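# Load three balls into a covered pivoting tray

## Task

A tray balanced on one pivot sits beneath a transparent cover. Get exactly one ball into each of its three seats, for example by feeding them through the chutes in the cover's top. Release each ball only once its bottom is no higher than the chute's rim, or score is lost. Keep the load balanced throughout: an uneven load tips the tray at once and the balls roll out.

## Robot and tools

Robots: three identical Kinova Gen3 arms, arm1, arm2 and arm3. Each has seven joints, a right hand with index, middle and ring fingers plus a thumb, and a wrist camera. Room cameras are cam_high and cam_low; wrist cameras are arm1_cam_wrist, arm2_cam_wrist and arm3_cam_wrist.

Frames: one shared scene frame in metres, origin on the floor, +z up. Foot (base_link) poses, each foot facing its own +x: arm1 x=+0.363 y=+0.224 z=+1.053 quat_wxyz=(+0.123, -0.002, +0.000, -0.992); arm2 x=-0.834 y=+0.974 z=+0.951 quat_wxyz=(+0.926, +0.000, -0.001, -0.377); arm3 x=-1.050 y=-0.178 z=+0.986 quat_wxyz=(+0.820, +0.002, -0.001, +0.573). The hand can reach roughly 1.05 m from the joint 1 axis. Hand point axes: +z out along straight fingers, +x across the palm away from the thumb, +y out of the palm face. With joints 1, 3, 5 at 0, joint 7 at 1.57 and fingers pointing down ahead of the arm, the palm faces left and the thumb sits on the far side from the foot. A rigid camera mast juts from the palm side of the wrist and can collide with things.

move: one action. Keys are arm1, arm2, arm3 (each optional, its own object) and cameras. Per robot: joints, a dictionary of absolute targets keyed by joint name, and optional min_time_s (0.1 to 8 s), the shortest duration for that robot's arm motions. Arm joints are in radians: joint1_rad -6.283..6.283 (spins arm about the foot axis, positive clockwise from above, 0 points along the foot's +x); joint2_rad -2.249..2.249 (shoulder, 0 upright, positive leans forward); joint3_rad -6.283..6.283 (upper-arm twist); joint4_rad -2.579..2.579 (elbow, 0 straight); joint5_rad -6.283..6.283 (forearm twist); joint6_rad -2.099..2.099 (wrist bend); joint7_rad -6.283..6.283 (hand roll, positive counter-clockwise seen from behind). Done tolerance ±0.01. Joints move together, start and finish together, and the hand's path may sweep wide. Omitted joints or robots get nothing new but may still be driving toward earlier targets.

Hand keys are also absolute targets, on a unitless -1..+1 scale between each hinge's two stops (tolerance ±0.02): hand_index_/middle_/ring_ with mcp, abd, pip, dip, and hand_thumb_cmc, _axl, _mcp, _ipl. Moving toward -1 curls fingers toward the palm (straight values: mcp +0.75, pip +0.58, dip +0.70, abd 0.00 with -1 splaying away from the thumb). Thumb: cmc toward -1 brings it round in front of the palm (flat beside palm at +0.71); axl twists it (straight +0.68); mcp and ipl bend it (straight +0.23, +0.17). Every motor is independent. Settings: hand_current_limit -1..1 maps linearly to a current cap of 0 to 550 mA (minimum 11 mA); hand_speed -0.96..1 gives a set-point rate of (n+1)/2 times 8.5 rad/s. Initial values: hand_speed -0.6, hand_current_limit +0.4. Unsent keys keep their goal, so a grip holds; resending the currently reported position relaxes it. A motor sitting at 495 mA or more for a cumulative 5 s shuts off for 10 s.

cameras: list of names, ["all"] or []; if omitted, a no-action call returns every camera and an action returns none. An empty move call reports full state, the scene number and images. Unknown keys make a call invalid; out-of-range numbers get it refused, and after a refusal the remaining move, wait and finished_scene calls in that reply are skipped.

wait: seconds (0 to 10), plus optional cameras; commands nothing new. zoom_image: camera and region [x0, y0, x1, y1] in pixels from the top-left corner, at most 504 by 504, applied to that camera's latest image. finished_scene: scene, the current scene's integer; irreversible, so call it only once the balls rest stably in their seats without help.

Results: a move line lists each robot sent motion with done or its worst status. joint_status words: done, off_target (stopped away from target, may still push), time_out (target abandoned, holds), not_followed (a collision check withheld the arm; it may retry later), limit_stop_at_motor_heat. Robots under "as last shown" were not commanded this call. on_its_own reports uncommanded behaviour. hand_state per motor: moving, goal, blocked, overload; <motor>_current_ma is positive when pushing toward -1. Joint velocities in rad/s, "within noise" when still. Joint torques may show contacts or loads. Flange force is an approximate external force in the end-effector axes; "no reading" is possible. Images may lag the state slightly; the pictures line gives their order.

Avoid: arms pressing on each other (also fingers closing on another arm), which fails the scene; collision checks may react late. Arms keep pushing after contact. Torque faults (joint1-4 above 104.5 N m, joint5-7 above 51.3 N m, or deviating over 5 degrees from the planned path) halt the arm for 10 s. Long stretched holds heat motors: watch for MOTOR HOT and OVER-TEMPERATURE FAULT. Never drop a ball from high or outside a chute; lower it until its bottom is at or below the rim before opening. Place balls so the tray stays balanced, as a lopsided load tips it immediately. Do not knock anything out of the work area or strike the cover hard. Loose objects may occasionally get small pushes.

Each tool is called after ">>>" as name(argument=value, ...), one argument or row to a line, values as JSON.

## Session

>>> move(
)

Scene clock: 0.00 s.
Joint torques (N m): no reading
Flange force (N): no reading
Joint velocities: within noise
arm1.joint_positions: joint1_rad=-0.869 joint2_rad=-0.306 joint3_rad=-0.064 joint4_rad=+1.410 joint5_rad=+0.021 joint6_rad=+1.851 joint7_rad=+1.541 hand_index_mcp=+0.753 hand_index_abd=+0.000 hand_index_pip=+0.577 hand_index_dip=+0.696 hand_middle_mcp=+0.753 hand_middle_abd=+0.000 hand_middle_pip=+0.577 hand_middle_dip=+0.696 hand_ring_mcp=+0.753 hand_ring_abd=+0.000 hand_ring_pip=+0.577 hand_ring_dip=+0.696 hand_thumb_cmc=+0.714 hand_thumb_axl=+0.677 hand_thumb_mcp=+0.226 hand_thumb_ipl=+0.168 hand_current_limit=+0.400 hand_speed=-0.600
arm1.joint_status: not commanded
arm1.hand_state: goal,goal,goal,goal,goal,goal,goal,goal,goal,goal,goal,goal,goal,goal,goal,goal
arm1.index_mcp_current_ma: 0
arm1.index_abd_current_ma: 0
arm1.index_pip_current_ma: 0
arm1.index_dip_current_ma: 0
arm1.middle_mcp_current_ma: 0
arm1.middle_abd_current_ma: 0
arm1.middle_pip_current_ma: 0
arm1.middle_dip_current_ma: 0
arm1.ring_mcp_current_ma: 0
arm1.ring_abd_current_ma: 0
arm1.ring_pip_current_ma: 0
arm1.ring_dip_current_ma: 0
arm1.thumb_cmc_current_ma: 0
arm1.thumb_axl_current_ma: 0
arm1.thumb_mcp_current_ma: 0
arm1.thumb_ipl_current_ma: 0
arm1.hand_goal_index_mcp: 0.754
arm1.hand_goal_index_abd: 0.000
arm1.hand_goal_index_pip: 0.576
arm1.hand_goal_index_dip: 0.696
arm1.hand_goal_middle_mcp: 0.754
arm1.hand_goal_middle_abd: 0.000
arm1.hand_goal_middle_pip: 0.576
arm1.hand_goal_middle_dip: 0.696
arm1.hand_goal_ring_mcp: 0.754
arm1.hand_goal_ring_abd: 0.000
arm1.hand_goal_ring_pip: 0.576
arm1.hand_goal_ring_dip: 0.696
arm1.hand_goal_thumb_cmc: 0.714
arm1.hand_goal_thumb_axl: 0.678
arm1.hand_goal_thumb_mcp: 0.226
arm1.hand_goal_thumb_ipl: 0.168
arm1.hand: x=+0.3282 y=-0.0145 z=+1.5869 quat_wxyz=(+0.037, +0.837, +0.538, -0.089) (m; scene frame)
arm2.joint_positions: joint1_rad=-0.700 joint2_rad=-0.490 joint3_rad=-0.129 joint4_rad=+1.346 joint5_rad=-0.060 joint6_rad=+2.058 joint7_rad=+1.710 hand_index_mcp=+0.753 hand_index_abd=+0.000 hand_index_pip=+0.577 hand_index_dip=+0.696 hand_middle_mcp=+0.753 hand_middle_abd=+0.000 hand_middle_pip=+0.577 hand_middle_dip=+0.696 hand_ring_mcp=+0.753 hand_ring_abd=+0.000 hand_ring_pip=+0.577 hand_ring_dip=+0.696 hand_thumb_cmc=+0.714 hand_thumb_axl=+0.677 hand_thumb_mcp=+0.226 hand_thumb_ipl=+0.168 hand_current_limit=+0.400 hand_speed=-0.600
arm2.joint_status: not commanded
arm2.hand_state: goal,goal,goal,goal,goal,goal,goal,goal,goal,goal,goal,goal,goal,goal,goal,goal
arm2.index_mcp_current_ma: 0
arm2.index_abd_current_ma: 0
arm2.index_pip_current_ma: 0
arm2.index_dip_current_ma: 0
arm2.middle_mcp_current_ma: 0
arm2.middle_abd_current_ma: 0
arm2.middle_pip_current_ma: 0
arm2.middle_dip_current_ma: 0
arm2.ring_mcp_current_ma: 0
arm2.ring_abd_current_ma: 0
arm2.ring_pip_current_ma: 0
arm2.ring_dip_current_ma: 0
arm2.thumb_cmc_current_ma: 0
arm2.thumb_axl_current_ma: 0
arm2.thumb_mcp_current_ma: 0
arm2.thumb_ipl_current_ma: 0
arm2.hand_goal_index_mcp: 0.754
arm2.hand_goal_index_abd: 0.000
arm2.hand_goal_index_pip: 0.576
arm2.hand_goal_index_dip: 0.696
arm2.hand_goal_middle_mcp: 0.754
arm2.hand_goal_middle_abd: 0.000
arm2.hand_goal_middle_pip: 0.576
arm2.hand_goal_middle_dip: 0.696
arm2.hand_goal_ring_mcp: 0.754
arm2.hand_goal_ring_abd: 0.000
arm2.hand_goal_ring_pip: 0.576
arm2.hand_goal_ring_dip: 0.696
arm2.hand_goal_thumb_cmc: 0.714
arm2.hand_goal_thumb_axl: 0.678
arm2.hand_goal_thumb_mcp: 0.226
arm2.hand_goal_thumb_ipl: 0.168
arm2.hand: x=-0.7258 y=+1.0748 z=+1.5203 quat_wxyz=(+0.112, -0.110, +0.988, -0.011) (m; scene frame)
arm3.joint_positions: joint1_rad=-0.490 joint2_rad=-0.433 joint3_rad=-0.124 joint4_rad=+1.416 joint5_rad=-0.024 joint6_rad=+1.895 joint7_rad=+1.868 hand_index_mcp=+0.753 hand_index_abd=+0.000 hand_index_pip=+0.577 hand_index_dip=+0.696 hand_middle_mcp=+0.753 hand_middle_abd=+0.000 hand_middle_pip=+0.577 hand_middle_dip=+0.696 hand_ring_mcp=+0.753 hand_ring_abd=+0.000 hand_ring_pip=+0.577 hand_ring_dip=+0.696 hand_thumb_cmc=+0.714 hand_thumb_axl=+0.677 hand_thumb_mcp=+0.226 hand_thumb_ipl=+0.168 hand_current_limit=+0.400 hand_speed=-0.600
arm3.joint_status: not commanded
arm3.hand_state: goal,goal,goal,goal,goal,goal,goal,goal,goal,goal,goal,goal,goal,goal,goal,goal
arm3.index_mcp_current_ma: 0
arm3.index_abd_current_ma: 0
arm3.index_pip_current_ma: 0
arm3.index_dip_current_ma: 0
arm3.middle_mcp_current_ma: 0
arm3.middle_abd_current_ma: 0
arm3.middle_pip_current_ma: 0
arm3.middle_dip_current_ma: 0
arm3.ring_mcp_current_ma: 0
arm3.ring_abd_current_ma: 0
arm3.ring_pip_current_ma: 0
arm3.ring_dip_current_ma: 0
arm3.thumb_cmc_current_ma: 0
arm3.thumb_axl_current_ma: 0
arm3.thumb_mcp_current_ma: 0
arm3.thumb_ipl_current_ma: 0
arm3.hand_goal_index_mcp: 0.754
arm3.hand_goal_index_abd: 0.000
arm3.hand_goal_index_pip: 0.576
arm3.hand_goal_index_dip: 0.696
arm3.hand_goal_middle_mcp: 0.754
arm3.hand_goal_middle_abd: 0.000
arm3.hand_goal_middle_pip: 0.576
arm3.hand_goal_middle_dip: 0.696
arm3.hand_goal_ring_mcp: 0.754
arm3.hand_goal_ring_abd: 0.000
arm3.hand_goal_ring_pip: 0.576
arm3.hand_goal_ring_dip: 0.696
arm3.hand_goal_thumb_cmc: 0.714
arm3.hand_goal_thumb_axl: 0.678
arm3.hand_goal_thumb_mcp: 0.226
arm3.hand_goal_thumb_ipl: 0.168
arm3.hand: x=-1.1709 y=-0.0473 z=+1.5322 quat_wxyz=(+0.106, -0.869, +0.477, +0.080) (m; scene frame)
pictures: arm1_cam_wrist, arm2_cam_wrist, arm3_cam_wrist, cam_high, cam_low
Images, in order (width x height): arm1_cam_wrist 672x504, arm2_cam_wrist 672x504, arm3_cam_wrist 672x504, cam_high 672x504, cam_low 672x504.

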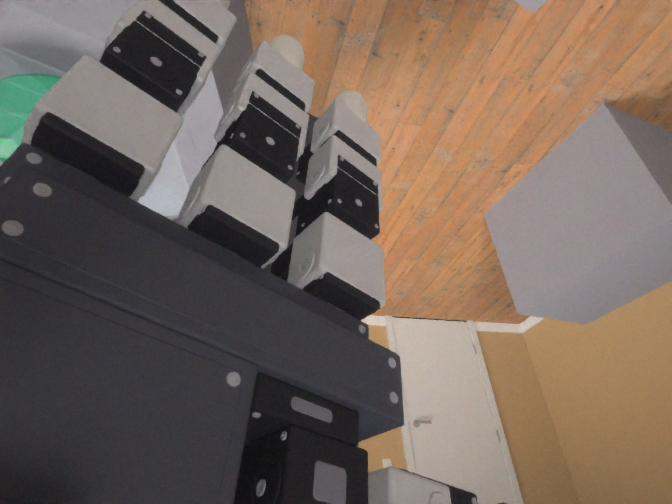

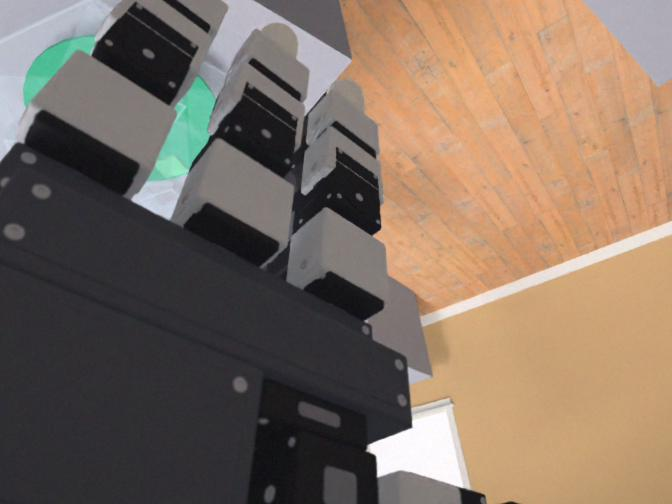

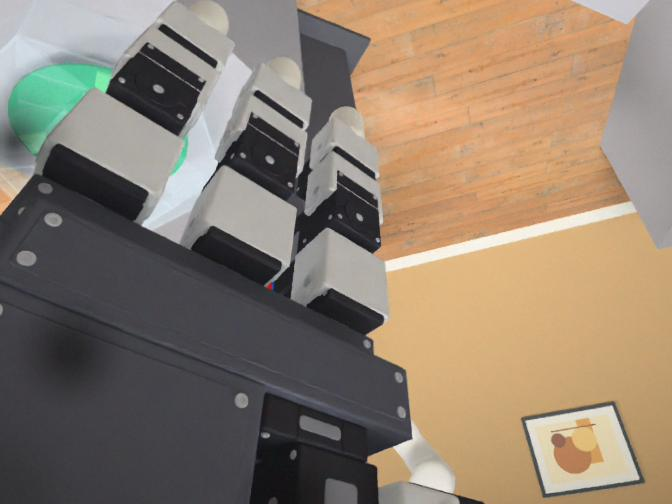

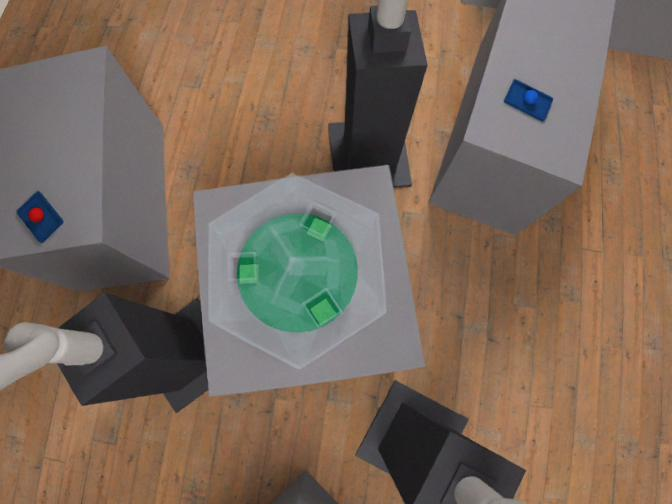

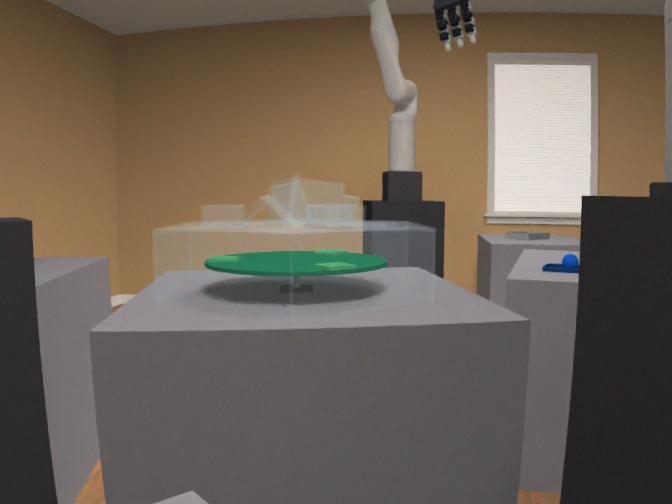

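>>> zoom_image(
  camera="cam_high",
  region=[480, 60, 580, 135],
)

>>> zoom_image(
  camera="cam_high",
  region=[0, 180, 100, 255],
)

>>> zoom_image(
  camera="cam_high",
  region=[190, 170, 400, 380],
)

>>> zoom_image(
  camera="cam_low",
  region=[470, 180, 670, 330],
)

>>> zoom_image(
  camera="cam_low",
  region=[150, 130, 450, 330],
)

Scaled by 5.040 from the camera's 672x504 image, which has a finer 960x720 frame.

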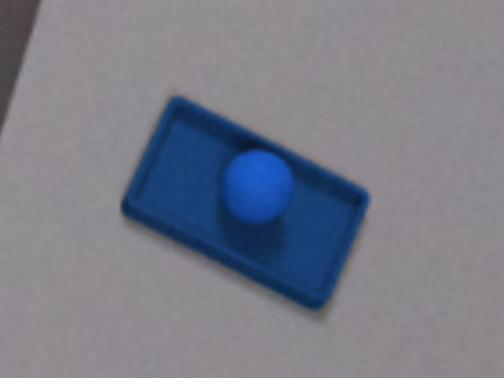

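Scaled by 5.040 from the camera's 672x504 image, which has a finer 960x720 frame.

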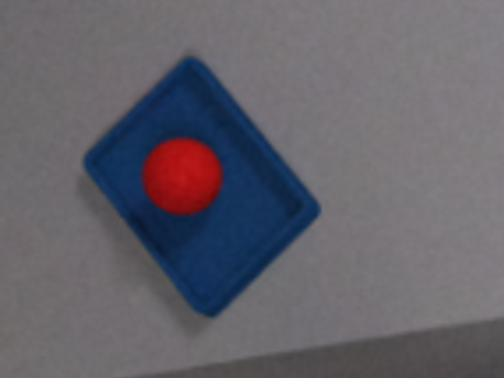

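Scaled by 2.400 from the camera's 672x504 image, which has a finer 960x720 frame.

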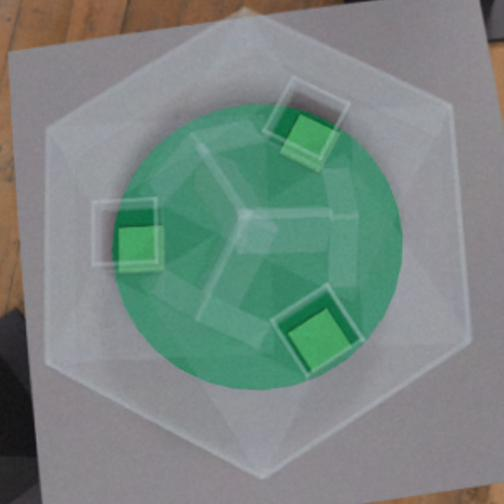

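Scaled by 2.520 from the camera's 672x504 image, which has a finer 960x720 frame.

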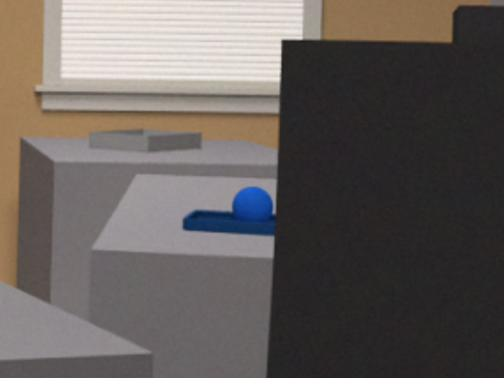

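Scaled by 1.680 from the camera's 672x504 image, which has a finer 960x720 frame.

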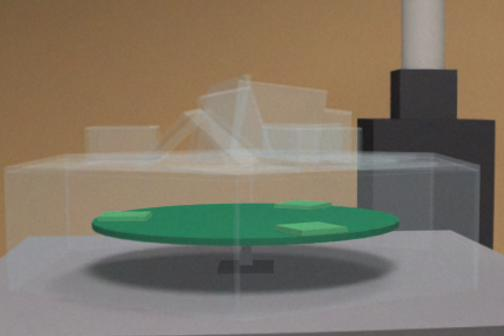

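>>> move(
  arm1={"joints":{"joint1_rad":-1.0861,"joint2_rad":0.0141,"joint3_rad":0,"joint4_rad":2.2745,"joint5_rad":0,"joint6_rad":0.8529,"joint7_rad":2.3883,"hand_middle_mcp":1,"hand_middle_pip":1,"hand_middle_dip":1,"hand_thumb_cmc":-0.571,"hand_index_abd":0.1,"hand_ring_abd":-0.1},"min_time_s":2.5},
  arm2={"joints":{"joint1_rad":-1.3544,"joint2_rad":-0.0808,"joint3_rad":0,"joint4_rad":1.9921,"joint5_rad":0,"joint6_rad":1.2303,"joint7_rad":2.3721,"hand_middle_mcp":1,"hand_middle_pip":1,"hand_middle_dip":1,"hand_thumb_cmc":-0.571,"hand_index_abd":0.1,"hand_ring_abd":-0.1},"min_time_s":2.5},
  arm3={"joints":{"joint1_rad":-1.4991,"joint2_rad":-0.0548,"joint3_rad":0,"joint4_rad":2.0844,"joint5_rad":0,"joint6_rad":1.1120,"joint7_rad":2.3740,"hand_middle_mcp":1,"hand_middle_pip":1,"hand_middle_dip":1,"hand_thumb_cmc":-0.571,"hand_index_abd":0.1,"hand_ring_abd":-0.1},"min_time_s":2.5},
  cameras=["arm1_cam_wrist","arm2_cam_wrist","arm3_cam_wrist"],
)

Scene clock: 91.07 s.
Joint torques (N m): arm1=[-0.5 -5.73 0.35 -7.18 -0.13 0.45 0.15] | arm2=[0.78 -6.64 0.31 -8.83 0.07 0.36 -0.04] | arm3=[-0.66 -6.7 0 -6.87 -0.09 0 0.17]
Flange force (N): arm1=[2.4 3.3 2.3] | arm2=[-0.6 2.0 4.2] | arm3=[-0.9 -2.0 -1.5]
move: arm1 done; arm2 done; arm3 done
Joint velocities: within noise
arm1.joint_positions: joint1_rad=-1.086 joint2_rad=+0.014 joint3_rad=+0.000 joint4_rad=+2.274 joint5_rad=+0.000 joint6_rad=+0.853 joint7_rad=+2.388 hand_index_mcp=+0.753 hand_index_abd=+0.095 hand_index_pip=+0.577 hand_index_dip=+0.696 hand_middle_mcp=+0.988 hand_middle_abd=+0.000 hand_middle_pip=+0.992 hand_middle_dip=+0.997 hand_ring_mcp=+0.753 hand_ring_abd=-0.098 hand_ring_pip=+0.577 hand_ring_dip=+0.696 hand_thumb_cmc=-0.569 hand_thumb_axl=+0.677 hand_thumb_mcp=+0.223 hand_thumb_ipl=+0.168 hand_current_limit=+0.400 hand_speed=-0.600
arm1.joint_status: all done
arm1.hand_state: goal,goal,goal,goal,goal,goal,goal,goal,goal,goal,goal,goal,goal,goal,goal,goal
arm1.index_mcp_current_ma: -2
arm1.index_abd_current_ma: -10
arm1.index_pip_current_ma: 1
arm1.index_dip_current_ma: 0
arm1.middle_mcp_current_ma: -37
arm1.middle_abd_current_ma: 0
arm1.middle_pip_current_ma: -21
arm1.middle_dip_current_ma: -8
arm1.ring_mcp_current_ma: -2
arm1.ring_abd_current_ma: 5
arm1.ring_pip_current_ma: 1
arm1.ring_dip_current_ma: 0
arm1.thumb_cmc_current_ma: 3
arm1.thumb_axl_current_ma: -2
arm1.thumb_mcp_current_ma: -8
arm1.thumb_ipl_current_ma: -1
arm1.hand_goal_index_mcp: 0.754
arm1.hand_goal_index_abd: 0.100
arm1.hand_goal_index_pip: 0.576
arm1.hand_goal_index_dip: 0.696
arm1.hand_goal_middle_mcp: 1.000
arm1.hand_goal_middle_abd: 0.000
arm1.hand_goal_middle_pip: 1.000
arm1.hand_goal_middle_dip: 1.000
arm1.hand_goal_ring_mcp: 0.754
arm1.hand_goal_ring_abd: -0.100
arm1.hand_goal_ring_pip: 0.576
arm1.hand_goal_ring_dip: 0.696
arm1.hand_goal_thumb_cmc: -0.570
arm1.hand_goal_thumb_axl: 0.678
arm1.hand_goal_thumb_mcp: 0.226
arm1.hand_goal_thumb_ipl: 0.168
arm1.hand: x=+0.3658 y=+0.0218 z=+1.2510 quat_wxyz=(-0.001, +0.476, +0.880, -0.001) (m; scene frame)
arm2.joint_positions: joint1_rad=-1.354 joint2_rad=-0.081 joint3_rad=+0.000 joint4_rad=+1.992 joint5_rad=+0.000 joint6_rad=+1.230 joint7_rad=+2.372 hand_index_mcp=+0.753 hand_index_abd=+0.096 hand_index_pip=+0.577 hand_index_dip=+0.696 hand_middle_mcp=+0.988 hand_middle_abd=+0.000 hand_middle_pip=+0.993 hand_middle_dip=+0.996 hand_ring_mcp=+0.753 hand_ring_abd=-0.097 hand_ring_pip=+0.577 hand_ring_dip=+0.696 hand_thumb_cmc=-0.569 hand_thumb_axl=+0.677 hand_thumb_mcp=+0.224 hand_thumb_ipl=+0.168 hand_current_limit=+0.400 hand_speed=-0.600
arm2.joint_status: all done
arm2.hand_state: goal,goal,goal,goal,goal,goal,goal,goal,goal,goal,goal,goal,goal,goal,goal,goal
arm2.index_mcp_current_ma: 0
arm2.index_abd_current_ma: -3
arm2.index_pip_current_ma: 0
arm2.index_dip_current_ma: 0
arm2.middle_mcp_current_ma: -15
arm2.middle_abd_current_ma: 0
arm2.middle_pip_current_ma: -6
arm2.middle_dip_current_ma: -3
arm2.ring_mcp_current_ma: 0
arm2.ring_abd_current_ma: 1
arm2.ring_pip_current_ma: 0
arm2.ring_dip_current_ma: 0
arm2.thumb_cmc_current_ma: 1
arm2.thumb_axl_current_ma: 0
arm2.thumb_mcp_current_ma: -2
arm2.thumb_ipl_current_ma: 0
arm2.hand_goal_index_mcp: 0.754
arm2.hand_goal_index_abd: 0.100
arm2.hand_goal_index_pip: 0.576
arm2.hand_goal_index_dip: 0.696
arm2.hand_goal_middle_mcp: 1.000
arm2.hand_goal_middle_abd: 0.000
arm2.hand_goal_middle_pip: 1.000
arm2.hand_goal_middle_dip: 1.000
arm2.hand_goal_ring_mcp: 0.754
arm2.hand_goal_ring_abd: -0.100
arm2.hand_goal_ring_pip: 0.576
arm2.hand_goal_ring_dip: 0.696
arm2.hand_goal_thumb_cmc: -0.570
arm2.hand_goal_thumb_axl: 0.678
arm2.hand_goal_thumb_mcp: 0.226
arm2.hand_goal_thumb_ipl: 0.168
arm2.hand: x=-0.6813 y=+1.1356 z=+1.2495 quat_wxyz=(+0.001, -0.638, +0.770, -0.001) (m; scene frame)
arm3.joint_positions: joint1_rad=-1.499 joint2_rad=-0.055 joint3_rad=+0.000 joint4_rad=+2.084 joint5_rad=+0.000 joint6_rad=+1.112 joint7_rad=+2.374 hand_index_mcp=+0.753 hand_index_abd=+0.096 hand_index_pip=+0.577 hand_index_dip=+0.696 hand_middle_mcp=+0.986 hand_middle_abd=+0.000 hand_middle_pip=+0.993 hand_middle_dip=+0.996 hand_ring_mcp=+0.753 hand_ring_abd=-0.097 hand_ring_pip=+0.577 hand_ring_dip=+0.696 hand_thumb_cmc=-0.569 hand_thumb_axl=+0.677 hand_thumb_mcp=+0.223 hand_thumb_ipl=+0.168 hand_current_limit=+0.400 hand_speed=-0.600
arm3.joint_status: all done
arm3.hand_state: goal,goal,goal,goal,goal,goal,goal,goal,goal,goal,goal,goal,goal,goal,goal,goal
arm3.index_mcp_current_ma: 0
arm3.index_abd_current_ma: -2
arm3.index_pip_current_ma: 0
arm3.index_dip_current_ma: 0
arm3.middle_mcp_current_ma: -12
arm3.middle_abd_current_ma: 0
arm3.middle_pip_current_ma: -4
arm3.middle_dip_current_ma: -1
arm3.ring_mcp_current_ma: 0
arm3.ring_abd_current_ma: 1
arm3.ring_pip_current_ma: 0
arm3.ring_dip_current_ma: 0
arm3.thumb_cmc_current_ma: 0
arm3.thumb_axl_current_ma: 0
arm3.thumb_mcp_current_ma: -1
arm3.thumb_ipl_current_ma: 0
arm3.hand_goal_index_mcp: 0.754
arm3.hand_goal_index_abd: 0.100
arm3.hand_goal_index_pip: 0.576
arm3.hand_goal_index_dip: 0.696
arm3.hand_goal_middle_mcp: 1.000
arm3.hand_goal_middle_abd: 0.000
arm3.hand_goal_middle_pip: 1.000
arm3.hand_goal_middle_dip: 1.000
arm3.hand_goal_ring_mcp: 0.754
arm3.hand_goal_ring_abd: -0.100
arm3.hand_goal_ring_pip: 0.576
arm3.hand_goal_ring_dip: 0.696
arm3.hand_goal_thumb_cmc: -0.570
arm3.hand_goal_thumb_axl: 0.678
arm3.hand_goal_thumb_mcp: 0.226
arm3.hand_goal_thumb_ipl: 0.168
arm3.hand: x=-1.2655 y=-0.1377 z=+1.2500 quat_wxyz=(+0.002, -0.982, -0.189, -0.001) (m; scene frame)
pictures: arm1_cam_wrist, arm2_cam_wrist, arm3_cam_wrist
Images, in order (width x height): arm1_cam_wrist 672x504, arm2_cam_wrist 672x504, arm3_cam_wrist 672x504.

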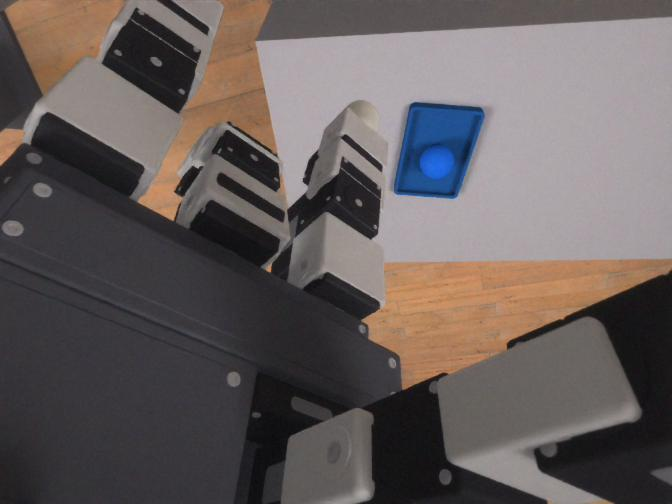

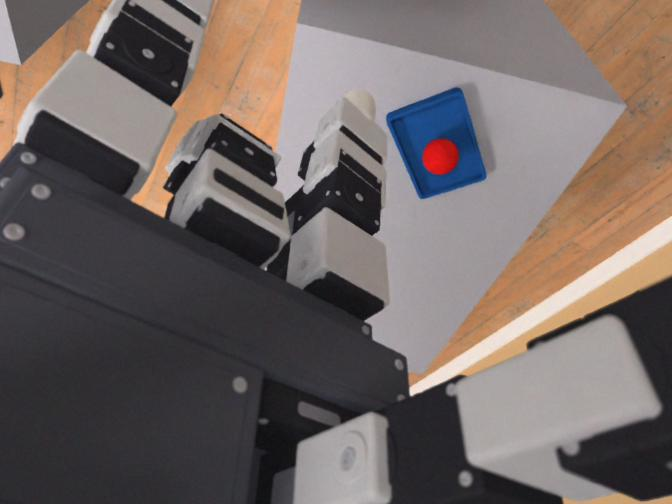

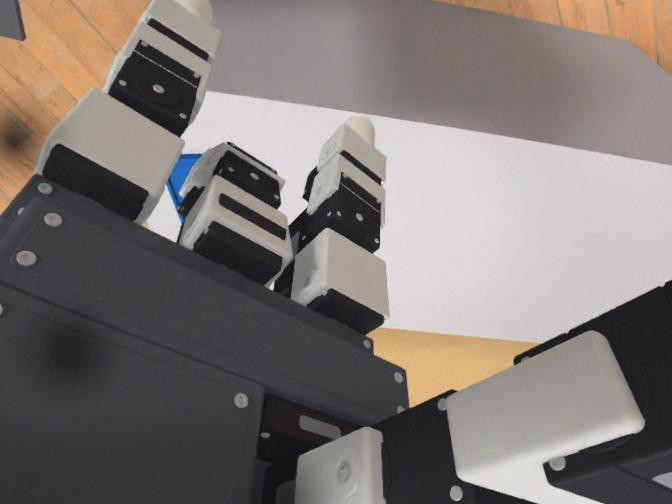

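>>> zoom_image(
  camera="arm1_cam_wrist",
  region=[380, 90, 500, 210],
)

>>> zoom_image(
  camera="arm2_cam_wrist",
  region=[380, 80, 500, 200],
)

>>> move(
  arm3={"joints":{"joint1_rad":-0.8987,"joint2_rad":-0.0444,"joint4_rad":2.0748,"joint6_rad":1.1111,"joint7_rad":2.3723},"min_time_s":1.2},
  cameras=["arm3_cam_wrist"],
)

>>> zoom_image(
  camera="arm3_cam_wrist",
  region=[350, 50, 550, 250],
)

Scaled by 4.200 from the camera's 672x504 image, which has a finer 960x720 frame.

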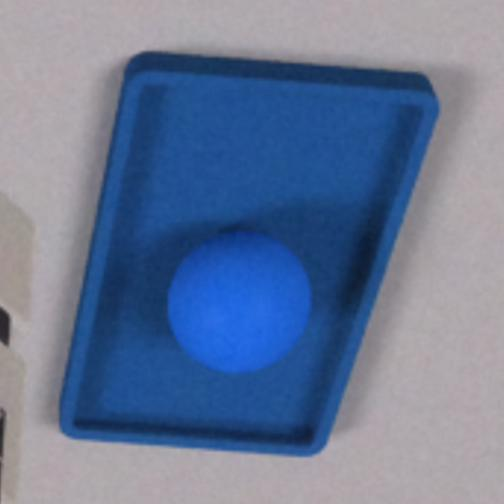

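Scaled by 4.200 from the camera's 672x504 image, which has a finer 960x720 frame.

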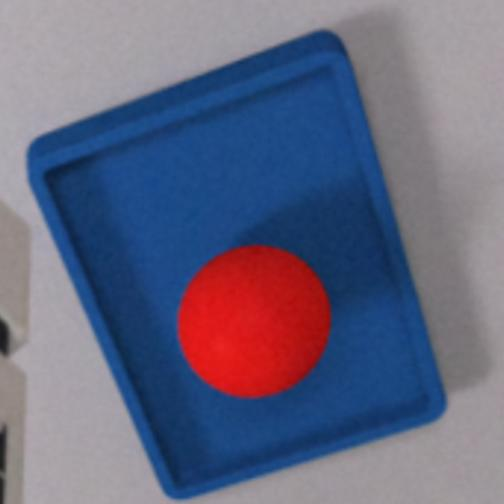

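Scene clock: 113.40 s.
Joint torques (N m): arm1=[-0.52 -5.7 0.34 -7.2 -0.13 0.38 0.12] | arm2=[0.85 -6.6 0.26 -8.8 0.08 0.39 -0.04] | arm3=[-0.55 -6.87 -0.02 -6.89 -0.07 0.03 0.16]
Flange force (N): arm1=[2.6 3.3 2.0] | arm2=[-0.6 2.1 4.2] | arm3=[-1.1 -1.9 -1.3]
move: arm3 done
Joint velocities: within noise
arm1, arm2: as last shown
arm1.joint_positions: joint1_rad=-1.086 joint2_rad=+0.014 joint3_rad=+0.000 joint4_rad=+2.275 joint5_rad=+0.000 joint6_rad=+0.853 joint7_rad=+2.388 hand_index_mcp=+0.753 hand_index_abd=+0.095 hand_index_pip=+0.577 hand_index_dip=+0.696 hand_middle_mcp=+0.988 hand_middle_abd=+0.000 hand_middle_pip=+0.992 hand_middle_dip=+0.997 hand_ring_mcp=+0.753 hand_ring_abd=-0.098 hand_ring_pip=+0.577 hand_ring_dip=+0.696 hand_thumb_cmc=-0.569 hand_thumb_axl=+0.677 hand_thumb_mcp=+0.223 hand_thumb_ipl=+0.168 hand_current_limit=+0.400 hand_speed=-0.600
arm3.joint_positions: joint1_rad=-0.899 joint2_rad=-0.044 joint3_rad=+0.000 joint4_rad=+2.075 joint5_rad=+0.000 joint6_rad=+1.111 joint7_rad=+2.372 hand_index_mcp=+0.753 hand_index_abd=+0.096 hand_index_pip=+0.577 hand_index_dip=+0.696 hand_middle_mcp=+0.986 hand_middle_abd=+0.000 hand_middle_pip=+0.993 hand_middle_dip=+0.996 hand_ring_mcp=+0.753 hand_ring_abd=-0.097 hand_ring_pip=+0.577 hand_ring_dip=+0.696 hand_thumb_cmc=-0.569 hand_thumb_axl=+0.677 hand_thumb_mcp=+0.223 hand_thumb_ipl=+0.168 hand_current_limit=+0.400 hand_speed=-0.600
arm3.joint_status: all done
arm3.hand_state: goal,goal,goal,goal,goal,goal,goal,goal,goal,goal,goal,goal,goal,goal,goal,goal
arm3.index_mcp_current_ma: 0
arm3.index_abd_current_ma: -1
arm3.index_pip_current_ma: 0
arm3.index_dip_current_ma: 0
arm3.middle_mcp_current_ma: -12
arm3.middle_abd_current_ma: 0
arm3.middle_pip_current_ma: -4
arm3.middle_dip_current_ma: -1
arm3.ring_mcp_current_ma: 0
arm3.ring_abd_current_ma: 1
arm3.ring_pip_current_ma: 0
arm3.ring_dip_current_ma: 0
arm3.thumb_cmc_current_ma: 0
arm3.thumb_axl_current_ma: 0
arm3.thumb_mcp_current_ma: -1
arm3.thumb_ipl_current_ma: 0
arm3.hand_goal_index_mcp: 0.754
arm3.hand_goal_index_abd: 0.100
arm3.hand_goal_index_pip: 0.576
arm3.hand_goal_index_dip: 0.696
arm3.hand_goal_middle_mcp: 1.000
arm3.hand_goal_middle_abd: 0.000
arm3.hand_goal_middle_pip: 1.000
arm3.hand_goal_middle_dip: 1.000
arm3.hand_goal_ring_mcp: 0.754
arm3.hand_goal_ring_abd: -0.100
arm3.hand_goal_ring_pip: 0.576
arm3.hand_goal_ring_dip: 0.696
arm3.hand_goal_thumb_cmc: -0.570
arm3.hand_goal_thumb_axl: 0.678
arm3.hand_goal_thumb_mcp: 0.226
arm3.hand_goal_thumb_ipl: 0.168
arm3.hand: x=-1.2069 y=-0.0196 z=+1.2505 quat_wxyz=(+0.002, -0.994, +0.110, +0.000) (m; scene frame)
pictures: arm3_cam_wrist
Images, in order (width x height): arm3_cam_wrist 672x504.

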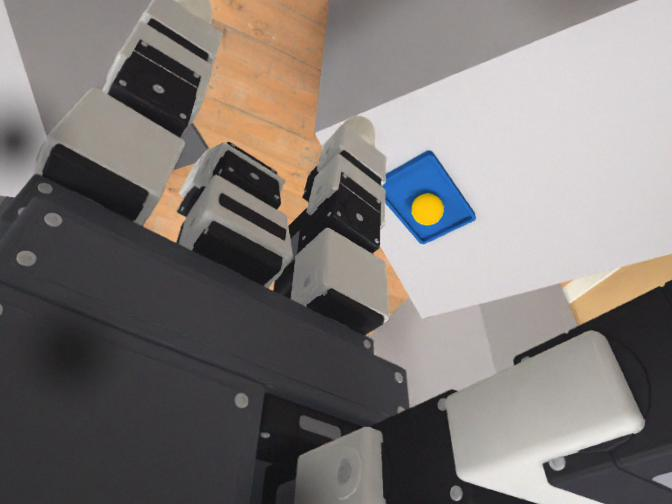

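Scaled by 2.520 from the camera's 672x504 image, which has a finer 960x720 frame.

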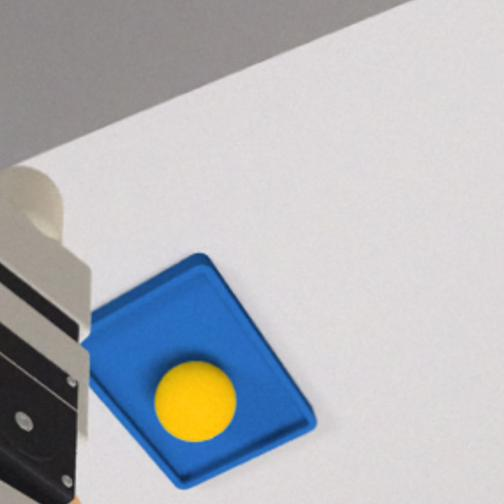

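>>> move(
  arm1={"joints":{"joint1_rad":-1.3570,"joint2_rad":1.2839,"joint4_rad":1.1388,"joint6_rad":0.7189,"joint7_rad":1.1767,"hand_current_limit":0.78,"hand_speed":-0.8},"min_time_s":2.5},
  arm2={"joints":{"joint1_rad":-1.6066,"joint2_rad":1.0922,"joint4_rad":1.1179,"joint6_rad":0.9315,"joint7_rad":1.6766,"hand_current_limit":0.78,"hand_speed":-0.8},"min_time_s":2.5},
  arm3={"joints":{"joint1_rad":-1.1085,"joint2_rad":1.4399,"joint4_rad":0.5126,"joint6_rad":1.1891,"joint7_rad":1.9600,"hand_current_limit":0.78,"hand_speed":-0.8},"min_time_s":2.5},
  cameras=["arm1_cam_wrist","arm2_cam_wrist","arm3_cam_wrist"],
)

>>> zoom_image(
  camera="arm1_cam_wrist",
  region=[200, 0, 400, 150],
)

>>> zoom_image(
  camera="arm2_cam_wrist",
  region=[200, 0, 400, 150],
)

>>> zoom_image(
  camera="arm3_cam_wrist",
  region=[200, 0, 400, 150],
)

Scene clock: 225.03 s.
Joint torques (N m): arm1=[-0.45 -23.51 0.66 -6.38 -0.17 0.32 0.14] | arm2=[0.9 -25.17 0.68 -7.73 0.01 0.36 -0.04] | arm3=[-0.54 -28.07 0.35 -7.12 -0.12 0.01 0.16]
Flange force (N): arm1=[5.7 -2.9 -1.3] | arm2=[3.4 1.8 3.0] | arm3=no reading
move: arm1 done; arm2 done; arm3 done
Joint velocities: within noise
arm1.joint_positions: joint1_rad=-1.357 joint2_rad=+1.284 joint3_rad=+0.000 joint4_rad=+1.139 joint5_rad=+0.000 joint6_rad=+0.719 joint7_rad=+1.177 hand_index_mcp=+0.753 hand_index_abd=+0.096 hand_index_pip=+0.577 hand_index_dip=+0.696 hand_middle_mcp=+0.988 hand_middle_abd=+0.000 hand_middle_pip=+0.992 hand_middle_dip=+0.997 hand_ring_mcp=+0.753 hand_ring_abd=-0.098 hand_ring_pip=+0.577 hand_ring_dip=+0.696 hand_thumb_cmc=-0.569 hand_thumb_axl=+0.677 hand_thumb_mcp=+0.223 hand_thumb_ipl=+0.168 hand_current_limit=+0.780 hand_speed=-0.800
arm1.joint_status: all done
arm1.hand_state: goal,goal,goal,goal,goal,goal,goal,goal,goal,goal,goal,goal,goal,goal,goal,goal
arm1.index_mcp_current_ma: -2
arm1.index_abd_current_ma: -9
arm1.index_pip_current_ma: 1
arm1.index_dip_current_ma: 0
arm1.middle_mcp_current_ma: -37
arm1.middle_abd_current_ma: 0
arm1.middle_pip_current_ma: -21
arm1.middle_dip_current_ma: -8
arm1.ring_mcp_current_ma: -2
arm1.ring_abd_current_ma: 5
arm1.ring_pip_current_ma: 1
arm1.ring_dip_current_ma: 0
arm1.thumb_cmc_current_ma: 3
arm1.thumb_axl_current_ma: -2
arm1.thumb_mcp_current_ma: -8
arm1.thumb_ipl_current_ma: -1
arm1.hand_goal_index_mcp: 0.754
arm1.hand_goal_index_abd: 0.100
arm1.hand_goal_index_pip: 0.576
arm1.hand_goal_index_dip: 0.696
arm1.hand_goal_middle_mcp: 1.000
arm1.hand_goal_middle_abd: 0.000
arm1.hand_goal_middle_pip: 1.000
arm1.hand_goal_middle_dip: 1.000
arm1.hand_goal_ring_mcp: 0.754
arm1.hand_goal_ring_abd: -0.100
arm1.hand_goal_ring_pip: 0.576
arm1.hand_goal_ring_dip: 0.696
arm1.hand_goal_thumb_cmc: -0.570
arm1.hand_goal_thumb_axl: 0.678
arm1.hand_goal_thumb_mcp: 0.226
arm1.hand_goal_thumb_ipl: 0.168
arm1.hand: x=+0.4294 y=-0.4384 z=+0.9199 quat_wxyz=(+0.000, +0.823, +0.569, -0.002) (m; scene frame)
arm2.joint_positions: joint1_rad=-1.607 joint2_rad=+1.092 joint3_rad=+0.000 joint4_rad=+1.118 joint5_rad=+0.000 joint6_rad=+0.931 joint7_rad=+1.677 hand_index_mcp=+0.753 hand_index_abd=+0.096 hand_index_pip=+0.577 hand_index_dip=+0.696 hand_middle_mcp=+0.988 hand_middle_abd=+0.000 hand_middle_pip=+0.993 hand_middle_dip=+0.996 hand_ring_mcp=+0.753 hand_ring_abd=-0.097 hand_ring_pip=+0.577 hand_ring_dip=+0.696 hand_thumb_cmc=-0.569 hand_thumb_axl=+0.677 hand_thumb_mcp=+0.224 hand_thumb_ipl=+0.168 hand_current_limit=+0.780 hand_speed=-0.800
arm2.joint_status: all done
arm2.hand_state: goal,goal,goal,goal,goal,goal,goal,goal,goal,goal,goal,goal,goal,goal,goal,goal
arm2.index_mcp_current_ma: 0
arm2.index_abd_current_ma: -2
arm2.index_pip_current_ma: 0
arm2.index_dip_current_ma: 0
arm2.middle_mcp_current_ma: -15
arm2.middle_abd_current_ma: 0
arm2.middle_pip_current_ma: -6
arm2.middle_dip_current_ma: -3
arm2.ring_mcp_current_ma: 0
arm2.ring_abd_current_ma: 1
arm2.ring_pip_current_ma: 0
arm2.ring_dip_current_ma: 0
arm2.thumb_cmc_current_ma: 1
arm2.thumb_axl_current_ma: 0
arm2.thumb_mcp_current_ma: -2
arm2.thumb_ipl_current_ma: 0
arm2.hand_goal_index_mcp: 0.754
arm2.hand_goal_index_abd: 0.100
arm2.hand_goal_index_pip: 0.576
arm2.hand_goal_index_dip: 0.696
arm2.hand_goal_middle_mcp: 1.000
arm2.hand_goal_middle_abd: 0.000
arm2.hand_goal_middle_pip: 1.000
arm2.hand_goal_middle_dip: 1.000
arm2.hand_goal_ring_mcp: 0.754
arm2.hand_goal_ring_abd: -0.100
arm2.hand_goal_ring_pip: 0.576
arm2.hand_goal_ring_dip: 0.696
arm2.hand_goal_thumb_cmc: -0.570
arm2.hand_goal_thumb_axl: 0.678
arm2.hand_goal_thumb_mcp: 0.226
arm2.hand_goal_thumb_ipl: 0.168
arm2.hand: x=-0.4506 y=+1.4892 z=+0.9417 quat_wxyz=(+0.001, -0.453, +0.892, -0.001) (m; scene frame)
arm3.joint_positions: joint1_rad=-1.108 joint2_rad=+1.440 joint3_rad=+0.000 joint4_rad=+0.513 joint5_rad=+0.000 joint6_rad=+1.189 joint7_rad=+1.960 hand_index_mcp=+0.753 hand_index_abd=+0.096 hand_index_pip=+0.577 hand_index_dip=+0.696 hand_middle_mcp=+0.986 hand_middle_abd=+0.000 hand_middle_pip=+0.993 hand_middle_dip=+0.996 hand_ring_mcp=+0.753 hand_ring_abd=-0.097 hand_ring_pip=+0.577 hand_ring_dip=+0.696 hand_thumb_cmc=-0.569 hand_thumb_axl=+0.677 hand_thumb_mcp=+0.223 hand_thumb_ipl=+0.168 hand_current_limit=+0.780 hand_speed=-0.800
arm3.joint_status: all done
arm3.hand_state: goal,goal,goal,goal,goal,goal,goal,goal,goal,goal,goal,goal,goal,goal,goal,goal
arm3.index_mcp_current_ma: 0
arm3.index_abd_current_ma: -1
arm3.index_pip_current_ma: 0
arm3.index_dip_current_ma: 0
arm3.middle_mcp_current_ma: -12
arm3.middle_abd_current_ma: 0
arm3.middle_pip_current_ma: -4
arm3.middle_dip_current_ma: -1
arm3.ring_mcp_current_ma: 0
arm3.ring_abd_current_ma: 1
arm3.ring_pip_current_ma: 0
arm3.ring_dip_current_ma: 0
arm3.thumb_cmc_current_ma: 0
arm3.thumb_axl_current_ma: 0
arm3.thumb_mcp_current_ma: -1
arm3.thumb_ipl_current_ma: 0
arm3.hand_goal_index_mcp: 0.754
arm3.hand_goal_index_abd: 0.100
arm3.hand_goal_index_pip: 0.576
arm3.hand_goal_index_dip: 0.696
arm3.hand_goal_middle_mcp: 1.000
arm3.hand_goal_middle_abd: 0.000
arm3.hand_goal_middle_pip: 1.000
arm3.hand_goal_middle_dip: 1.000
arm3.hand_goal_ring_mcp: 0.754
arm3.hand_goal_ring_abd: -0.100
arm3.hand_goal_ring_pip: 0.576
arm3.hand_goal_ring_dip: 0.696
arm3.hand_goal_thumb_cmc: -0.570
arm3.hand_goal_thumb_axl: 0.678
arm3.hand_goal_thumb_mcp: 0.226
arm3.hand_goal_thumb_ipl: 0.168
arm3.hand: x=-1.5751 y=+0.2860 z=+0.9086 quat_wxyz=(+0.002, -0.978, +0.210, +0.000) (m; scene frame)
pictures: arm1_cam_wrist, arm2_cam_wrist, arm3_cam_wrist
Images, in order (width x height): arm1_cam_wrist 672x504, arm2_cam_wrist 672x504, arm3_cam_wrist 672x504.

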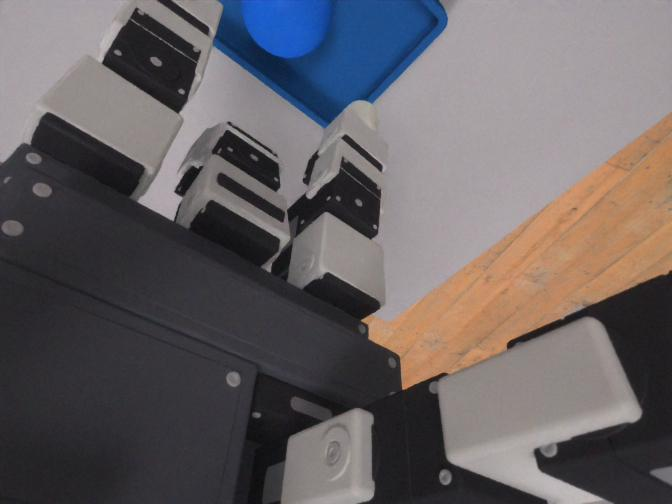

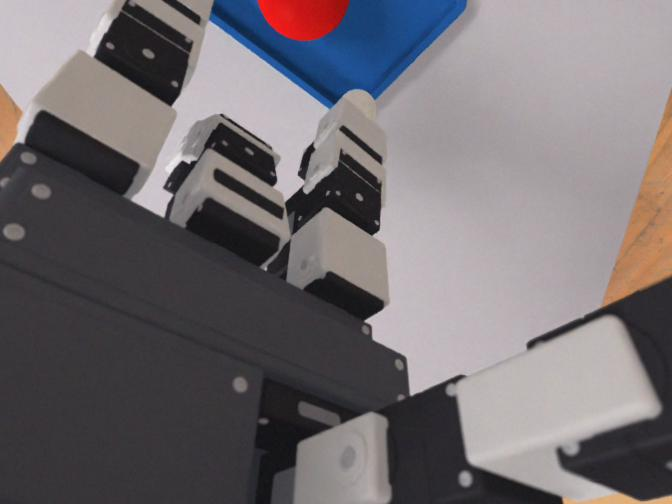

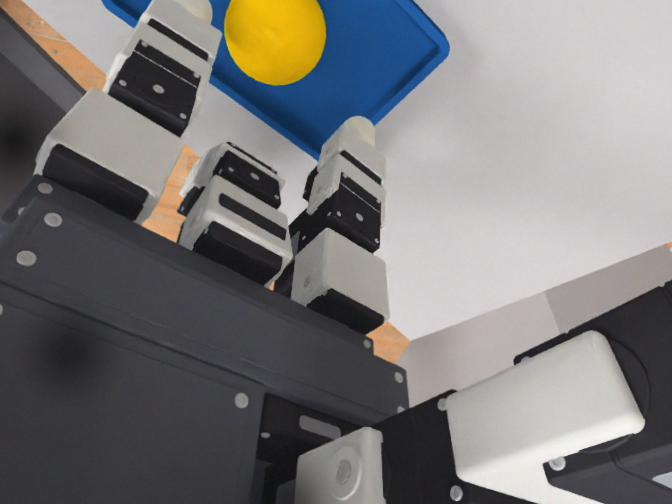

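Scaled by 2.520 from the camera's 672x504 image, which has a finer 960x720 frame.

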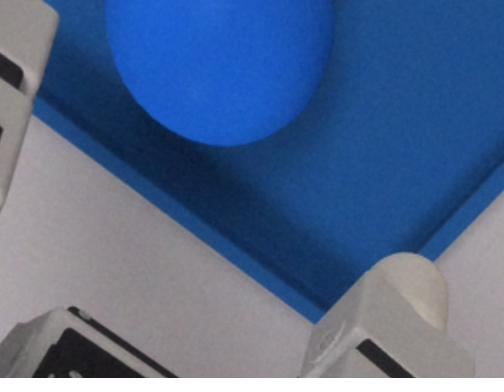

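Scaled by 2.520 from the camera's 672x504 image, which has a finer 960x720 frame.

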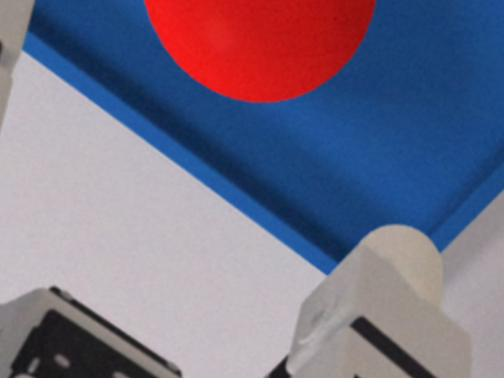

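Scaled by 2.520 from the camera's 672x504 image, which has a finer 960x720 frame.

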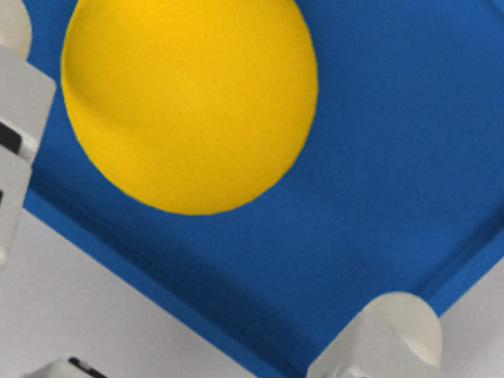

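>>> move(
  arm1={"joints":{"joint1_rad":-1.3635,"joint2_rad":1.4076,"joint4_rad":1.1011,"joint6_rad":0.6329,"joint7_rad":1.1702},"min_time_s":1.8},
  arm2={"joints":{"joint1_rad":-1.6197,"joint2_rad":1.2292,"joint4_rad":1.0999,"joint6_rad":0.8125,"joint7_rad":1.6635},"min_time_s":1.8},
  arm3={"joints":{"joint1_rad":-1.1076,"joint2_rad":1.3394,"joint4_rad":0.7058,"joint6_rad":1.0964,"joint7_rad":1.9609},"min_time_s":1.2},
  cameras=["arm1_cam_wrist","arm2_cam_wrist","arm3_cam_wrist"],
)

>>> zoom_image(
  camera="arm1_cam_wrist",
  region=[200, 0, 400, 150],
)

>>> zoom_image(
  camera="arm2_cam_wrist",
  region=[200, 0, 400, 150],
)

>>> zoom_image(
  camera="arm3_cam_wrist",
  region=[200, 0, 400, 150],
)

Scene clock: 329.80 s.
Joint torques (N m): arm1=[-0.44 -23.36 0.65 -5.83 -0.17 0.3 0.13] | arm2=[0.85 -25.61 0.68 -7.09 0.05 0.36 -0.04] | arm3=[-0.51 -27.43 0.36 -6.83 -0.14 0.01 0.18]
Flange force (N): arm1=[5.8 -3.0 -2.4] | arm2=[3.8 1.8 2.5] | arm3=[-7.4 -4.0 1.8]
move: arm1 done; arm2 done; arm3 done
Joint velocities: within noise
arm1.joint_positions: joint1_rad=-1.364 joint2_rad=+1.408 joint3_rad=+0.000 joint4_rad=+1.101 joint5_rad=+0.000 joint6_rad=+0.633 joint7_rad=+1.170 hand_index_mcp=+0.753 hand_index_abd=+0.096 hand_index_pip=+0.577 hand_index_dip=+0.696 hand_middle_mcp=+0.988 hand_middle_abd=+0.000 hand_middle_pip=+0.992 hand_middle_dip=+0.997 hand_ring_mcp=+0.753 hand_ring_abd=-0.098 hand_ring_pip=+0.577 hand_ring_dip=+0.696 hand_thumb_cmc=-0.569 hand_thumb_axl=+0.677 hand_thumb_mcp=+0.223 hand_thumb_ipl=+0.168 hand_current_limit=+0.780 hand_speed=-0.800
arm1.joint_status: all done
arm1.hand_state: goal,goal,goal,goal,goal,goal,goal,goal,goal,goal,goal,goal,goal,goal,goal,goal
arm1.index_mcp_current_ma: -2
arm1.index_abd_current_ma: -9
arm1.index_pip_current_ma: 1
arm1.index_dip_current_ma: 0
arm1.middle_mcp_current_ma: -37
arm1.middle_abd_current_ma: 0
arm1.middle_pip_current_ma: -21
arm1.middle_dip_current_ma: -8
arm1.ring_mcp_current_ma: -2
arm1.ring_abd_current_ma: 5
arm1.ring_pip_current_ma: 1
arm1.ring_dip_current_ma: 0
arm1.thumb_cmc_current_ma: 3
arm1.thumb_axl_current_ma: -2
arm1.thumb_mcp_current_ma: -8
arm1.thumb_ipl_current_ma: -1
arm1.hand_goal_index_mcp: 0.754
arm1.hand_goal_index_abd: 0.100
arm1.hand_goal_index_pip: 0.576
arm1.hand_goal_index_dip: 0.696
arm1.hand_goal_middle_mcp: 1.000
arm1.hand_goal_middle_abd: 0.000
arm1.hand_goal_middle_pip: 1.000
arm1.hand_goal_middle_dip: 1.000
arm1.hand_goal_ring_mcp: 0.754
arm1.hand_goal_ring_abd: -0.100
arm1.hand_goal_ring_pip: 0.576
arm1.hand_goal_ring_dip: 0.696
arm1.hand_goal_thumb_cmc: -0.570
arm1.hand_goal_thumb_axl: 0.678
arm1.hand_goal_thumb_mcp: 0.226
arm1.hand_goal_thumb_ipl: 0.168
arm1.hand: x=+0.4327 y=-0.4291 z=+0.8523 quat_wxyz=(+0.000, +0.823, +0.569, -0.002) (m; scene frame)
arm2.joint_positions: joint1_rad=-1.620 joint2_rad=+1.229 joint3_rad=+0.000 joint4_rad=+1.100 joint5_rad=+0.000 joint6_rad=+0.813 joint7_rad=+1.664 hand_index_mcp=+0.753 hand_index_abd=+0.096 hand_index_pip=+0.577 hand_index_dip=+0.696 hand_middle_mcp=+0.988 hand_middle_abd=+0.000 hand_middle_pip=+0.993 hand_middle_dip=+0.996 hand_ring_mcp=+0.753 hand_ring_abd=-0.097 hand_ring_pip=+0.577 hand_ring_dip=+0.696 hand_thumb_cmc=-0.569 hand_thumb_axl=+0.677 hand_thumb_mcp=+0.224 hand_thumb_ipl=+0.168 hand_current_limit=+0.780 hand_speed=-0.800
arm2.joint_status: all done
arm2.hand_state: goal,goal,goal,goal,goal,goal,goal,goal,goal,goal,goal,goal,goal,goal,goal,goal
arm2.index_mcp_current_ma: 0
arm2.index_abd_current_ma: -2
arm2.index_pip_current_ma: 0
arm2.index_dip_current_ma: 0
arm2.middle_mcp_current_ma: -15
arm2.middle_abd_current_ma: 0
arm2.middle_pip_current_ma: -6
arm2.middle_dip_current_ma: -3
arm2.ring_mcp_current_ma: 0
arm2.ring_abd_current_ma: 1
arm2.ring_pip_current_ma: 0
arm2.ring_dip_current_ma: 0
arm2.thumb_cmc_current_ma: 1
arm2.thumb_axl_current_ma: 0
arm2.thumb_mcp_current_ma: -2
arm2.thumb_ipl_current_ma: 0
arm2.hand_goal_index_mcp: 0.754
arm2.hand_goal_index_abd: 0.100
arm2.hand_goal_index_pip: 0.576
arm2.hand_goal_index_dip: 0.696
arm2.hand_goal_middle_mcp: 1.000
arm2.hand_goal_middle_abd: 0.000
arm2.hand_goal_middle_pip: 1.000
arm2.hand_goal_middle_dip: 1.000
arm2.hand_goal_ring_mcp: 0.754
arm2.hand_goal_ring_abd: -0.100
arm2.hand_goal_ring_pip: 0.576
arm2.hand_goal_ring_dip: 0.696
arm2.hand_goal_thumb_cmc: -0.570
arm2.hand_goal_thumb_axl: 0.678
arm2.hand_goal_thumb_mcp: 0.226
arm2.hand_goal_thumb_ipl: 0.168
arm2.hand: x=-0.4570 y=+1.4940 z=+0.8602 quat_wxyz=(+0.001, -0.453, +0.892, -0.001) (m; scene frame)
arm3.joint_positions: joint1_rad=-1.108 joint2_rad=+1.339 joint3_rad=+0.000 joint4_rad=+0.706 joint5_rad=+0.000 joint6_rad=+1.096 joint7_rad=+1.961 hand_index_mcp=+0.753 hand_index_abd=+0.096 hand_index_pip=+0.577 hand_index_dip=+0.696 hand_middle_mcp=+0.986 hand_middle_abd=+0.000 hand_middle_pip=+0.993 hand_middle_dip=+0.996 hand_ring_mcp=+0.753 hand_ring_abd=-0.097 hand_ring_pip=+0.577 hand_ring_dip=+0.696 hand_thumb_cmc=-0.569 hand_thumb_axl=+0.677 hand_thumb_mcp=+0.223 hand_thumb_ipl=+0.168 hand_current_limit=+0.780 hand_speed=-0.800
arm3.joint_status: all done
arm3.hand_state: goal,goal,goal,goal,goal,goal,goal,goal,goal,goal,goal,goal,goal,goal,goal,goal
arm3.index_mcp_current_ma: 0
arm3.index_abd_current_ma: -1
arm3.index_pip_current_ma: 0
arm3.index_dip_current_ma: 0
arm3.middle_mcp_current_ma: -12
arm3.middle_abd_current_ma: 0
arm3.middle_pip_current_ma: -4
arm3.middle_dip_current_ma: -1
arm3.ring_mcp_current_ma: 0
arm3.ring_abd_current_ma: 1
arm3.ring_pip_current_ma: 0
arm3.ring_dip_current_ma: 0
arm3.thumb_cmc_current_ma: 0
arm3.thumb_axl_current_ma: 0
arm3.thumb_mcp_current_ma: -1
arm3.thumb_ipl_current_ma: 0
arm3.hand_goal_index_mcp: 0.754
arm3.hand_goal_index_abd: 0.100
arm3.hand_goal_index_pip: 0.576
arm3.hand_goal_index_dip: 0.696
arm3.hand_goal_middle_mcp: 1.000
arm3.hand_goal_middle_abd: 0.000
arm3.hand_goal_middle_pip: 1.000
arm3.hand_goal_middle_dip: 1.000
arm3.hand_goal_ring_mcp: 0.754
arm3.hand_goal_ring_abd: -0.100
arm3.hand_goal_ring_pip: 0.576
arm3.hand_goal_ring_dip: 0.696
arm3.hand_goal_thumb_cmc: -0.570
arm3.hand_goal_thumb_axl: 0.678
arm3.hand_goal_thumb_mcp: 0.226
arm3.hand_goal_thumb_ipl: 0.168
arm3.hand: x=-1.5610 y=+0.2721 z=+0.9236 quat_wxyz=(+0.002, -0.978, +0.210, +0.000) (m; scene frame)
pictures: arm1_cam_wrist, arm2_cam_wrist, arm3_cam_wrist
Images, in order (width x height): arm1_cam_wrist 672x504, arm2_cam_wrist 672x504, arm3_cam_wrist 672x504.

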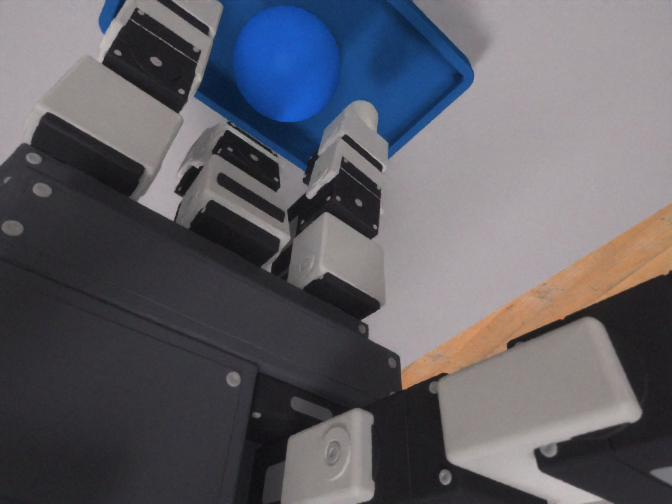

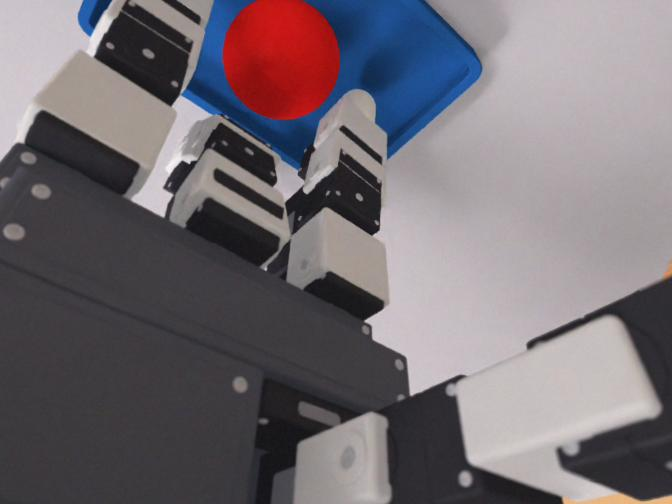

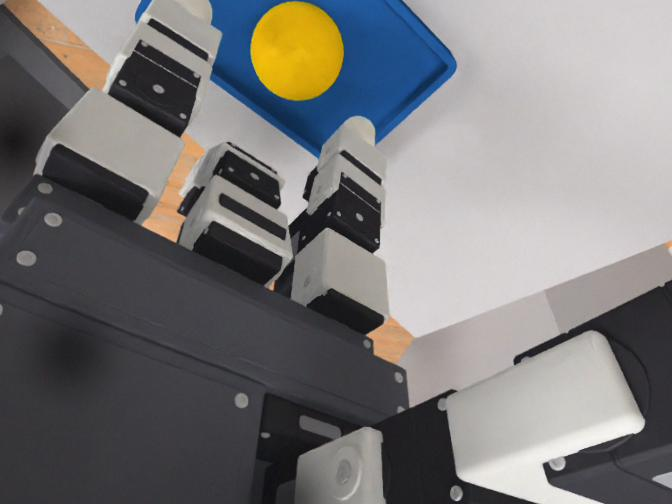

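Scaled by 2.520 from the camera's 672x504 image, which has a finer 960x720 frame.

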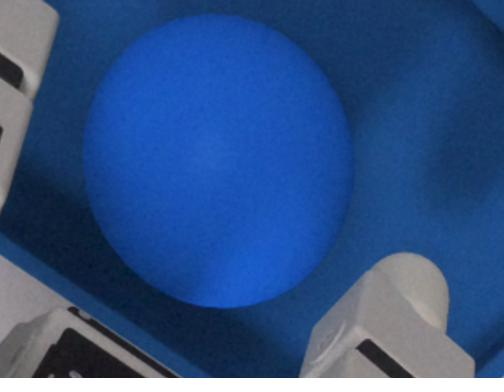

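Scaled by 2.520 from the camera's 672x504 image, which has a finer 960x720 frame.

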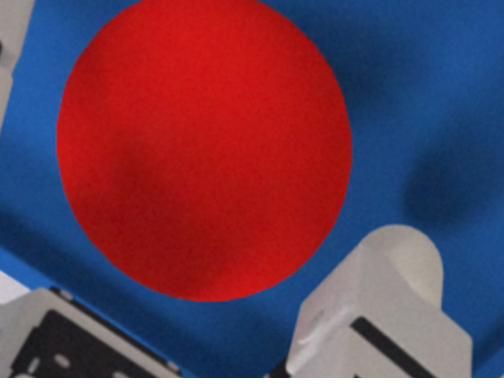

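Scaled by 2.520 from the camera's 672x504 image, which has a finer 960x720 frame.

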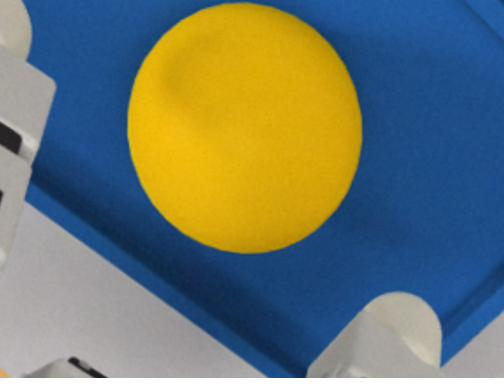

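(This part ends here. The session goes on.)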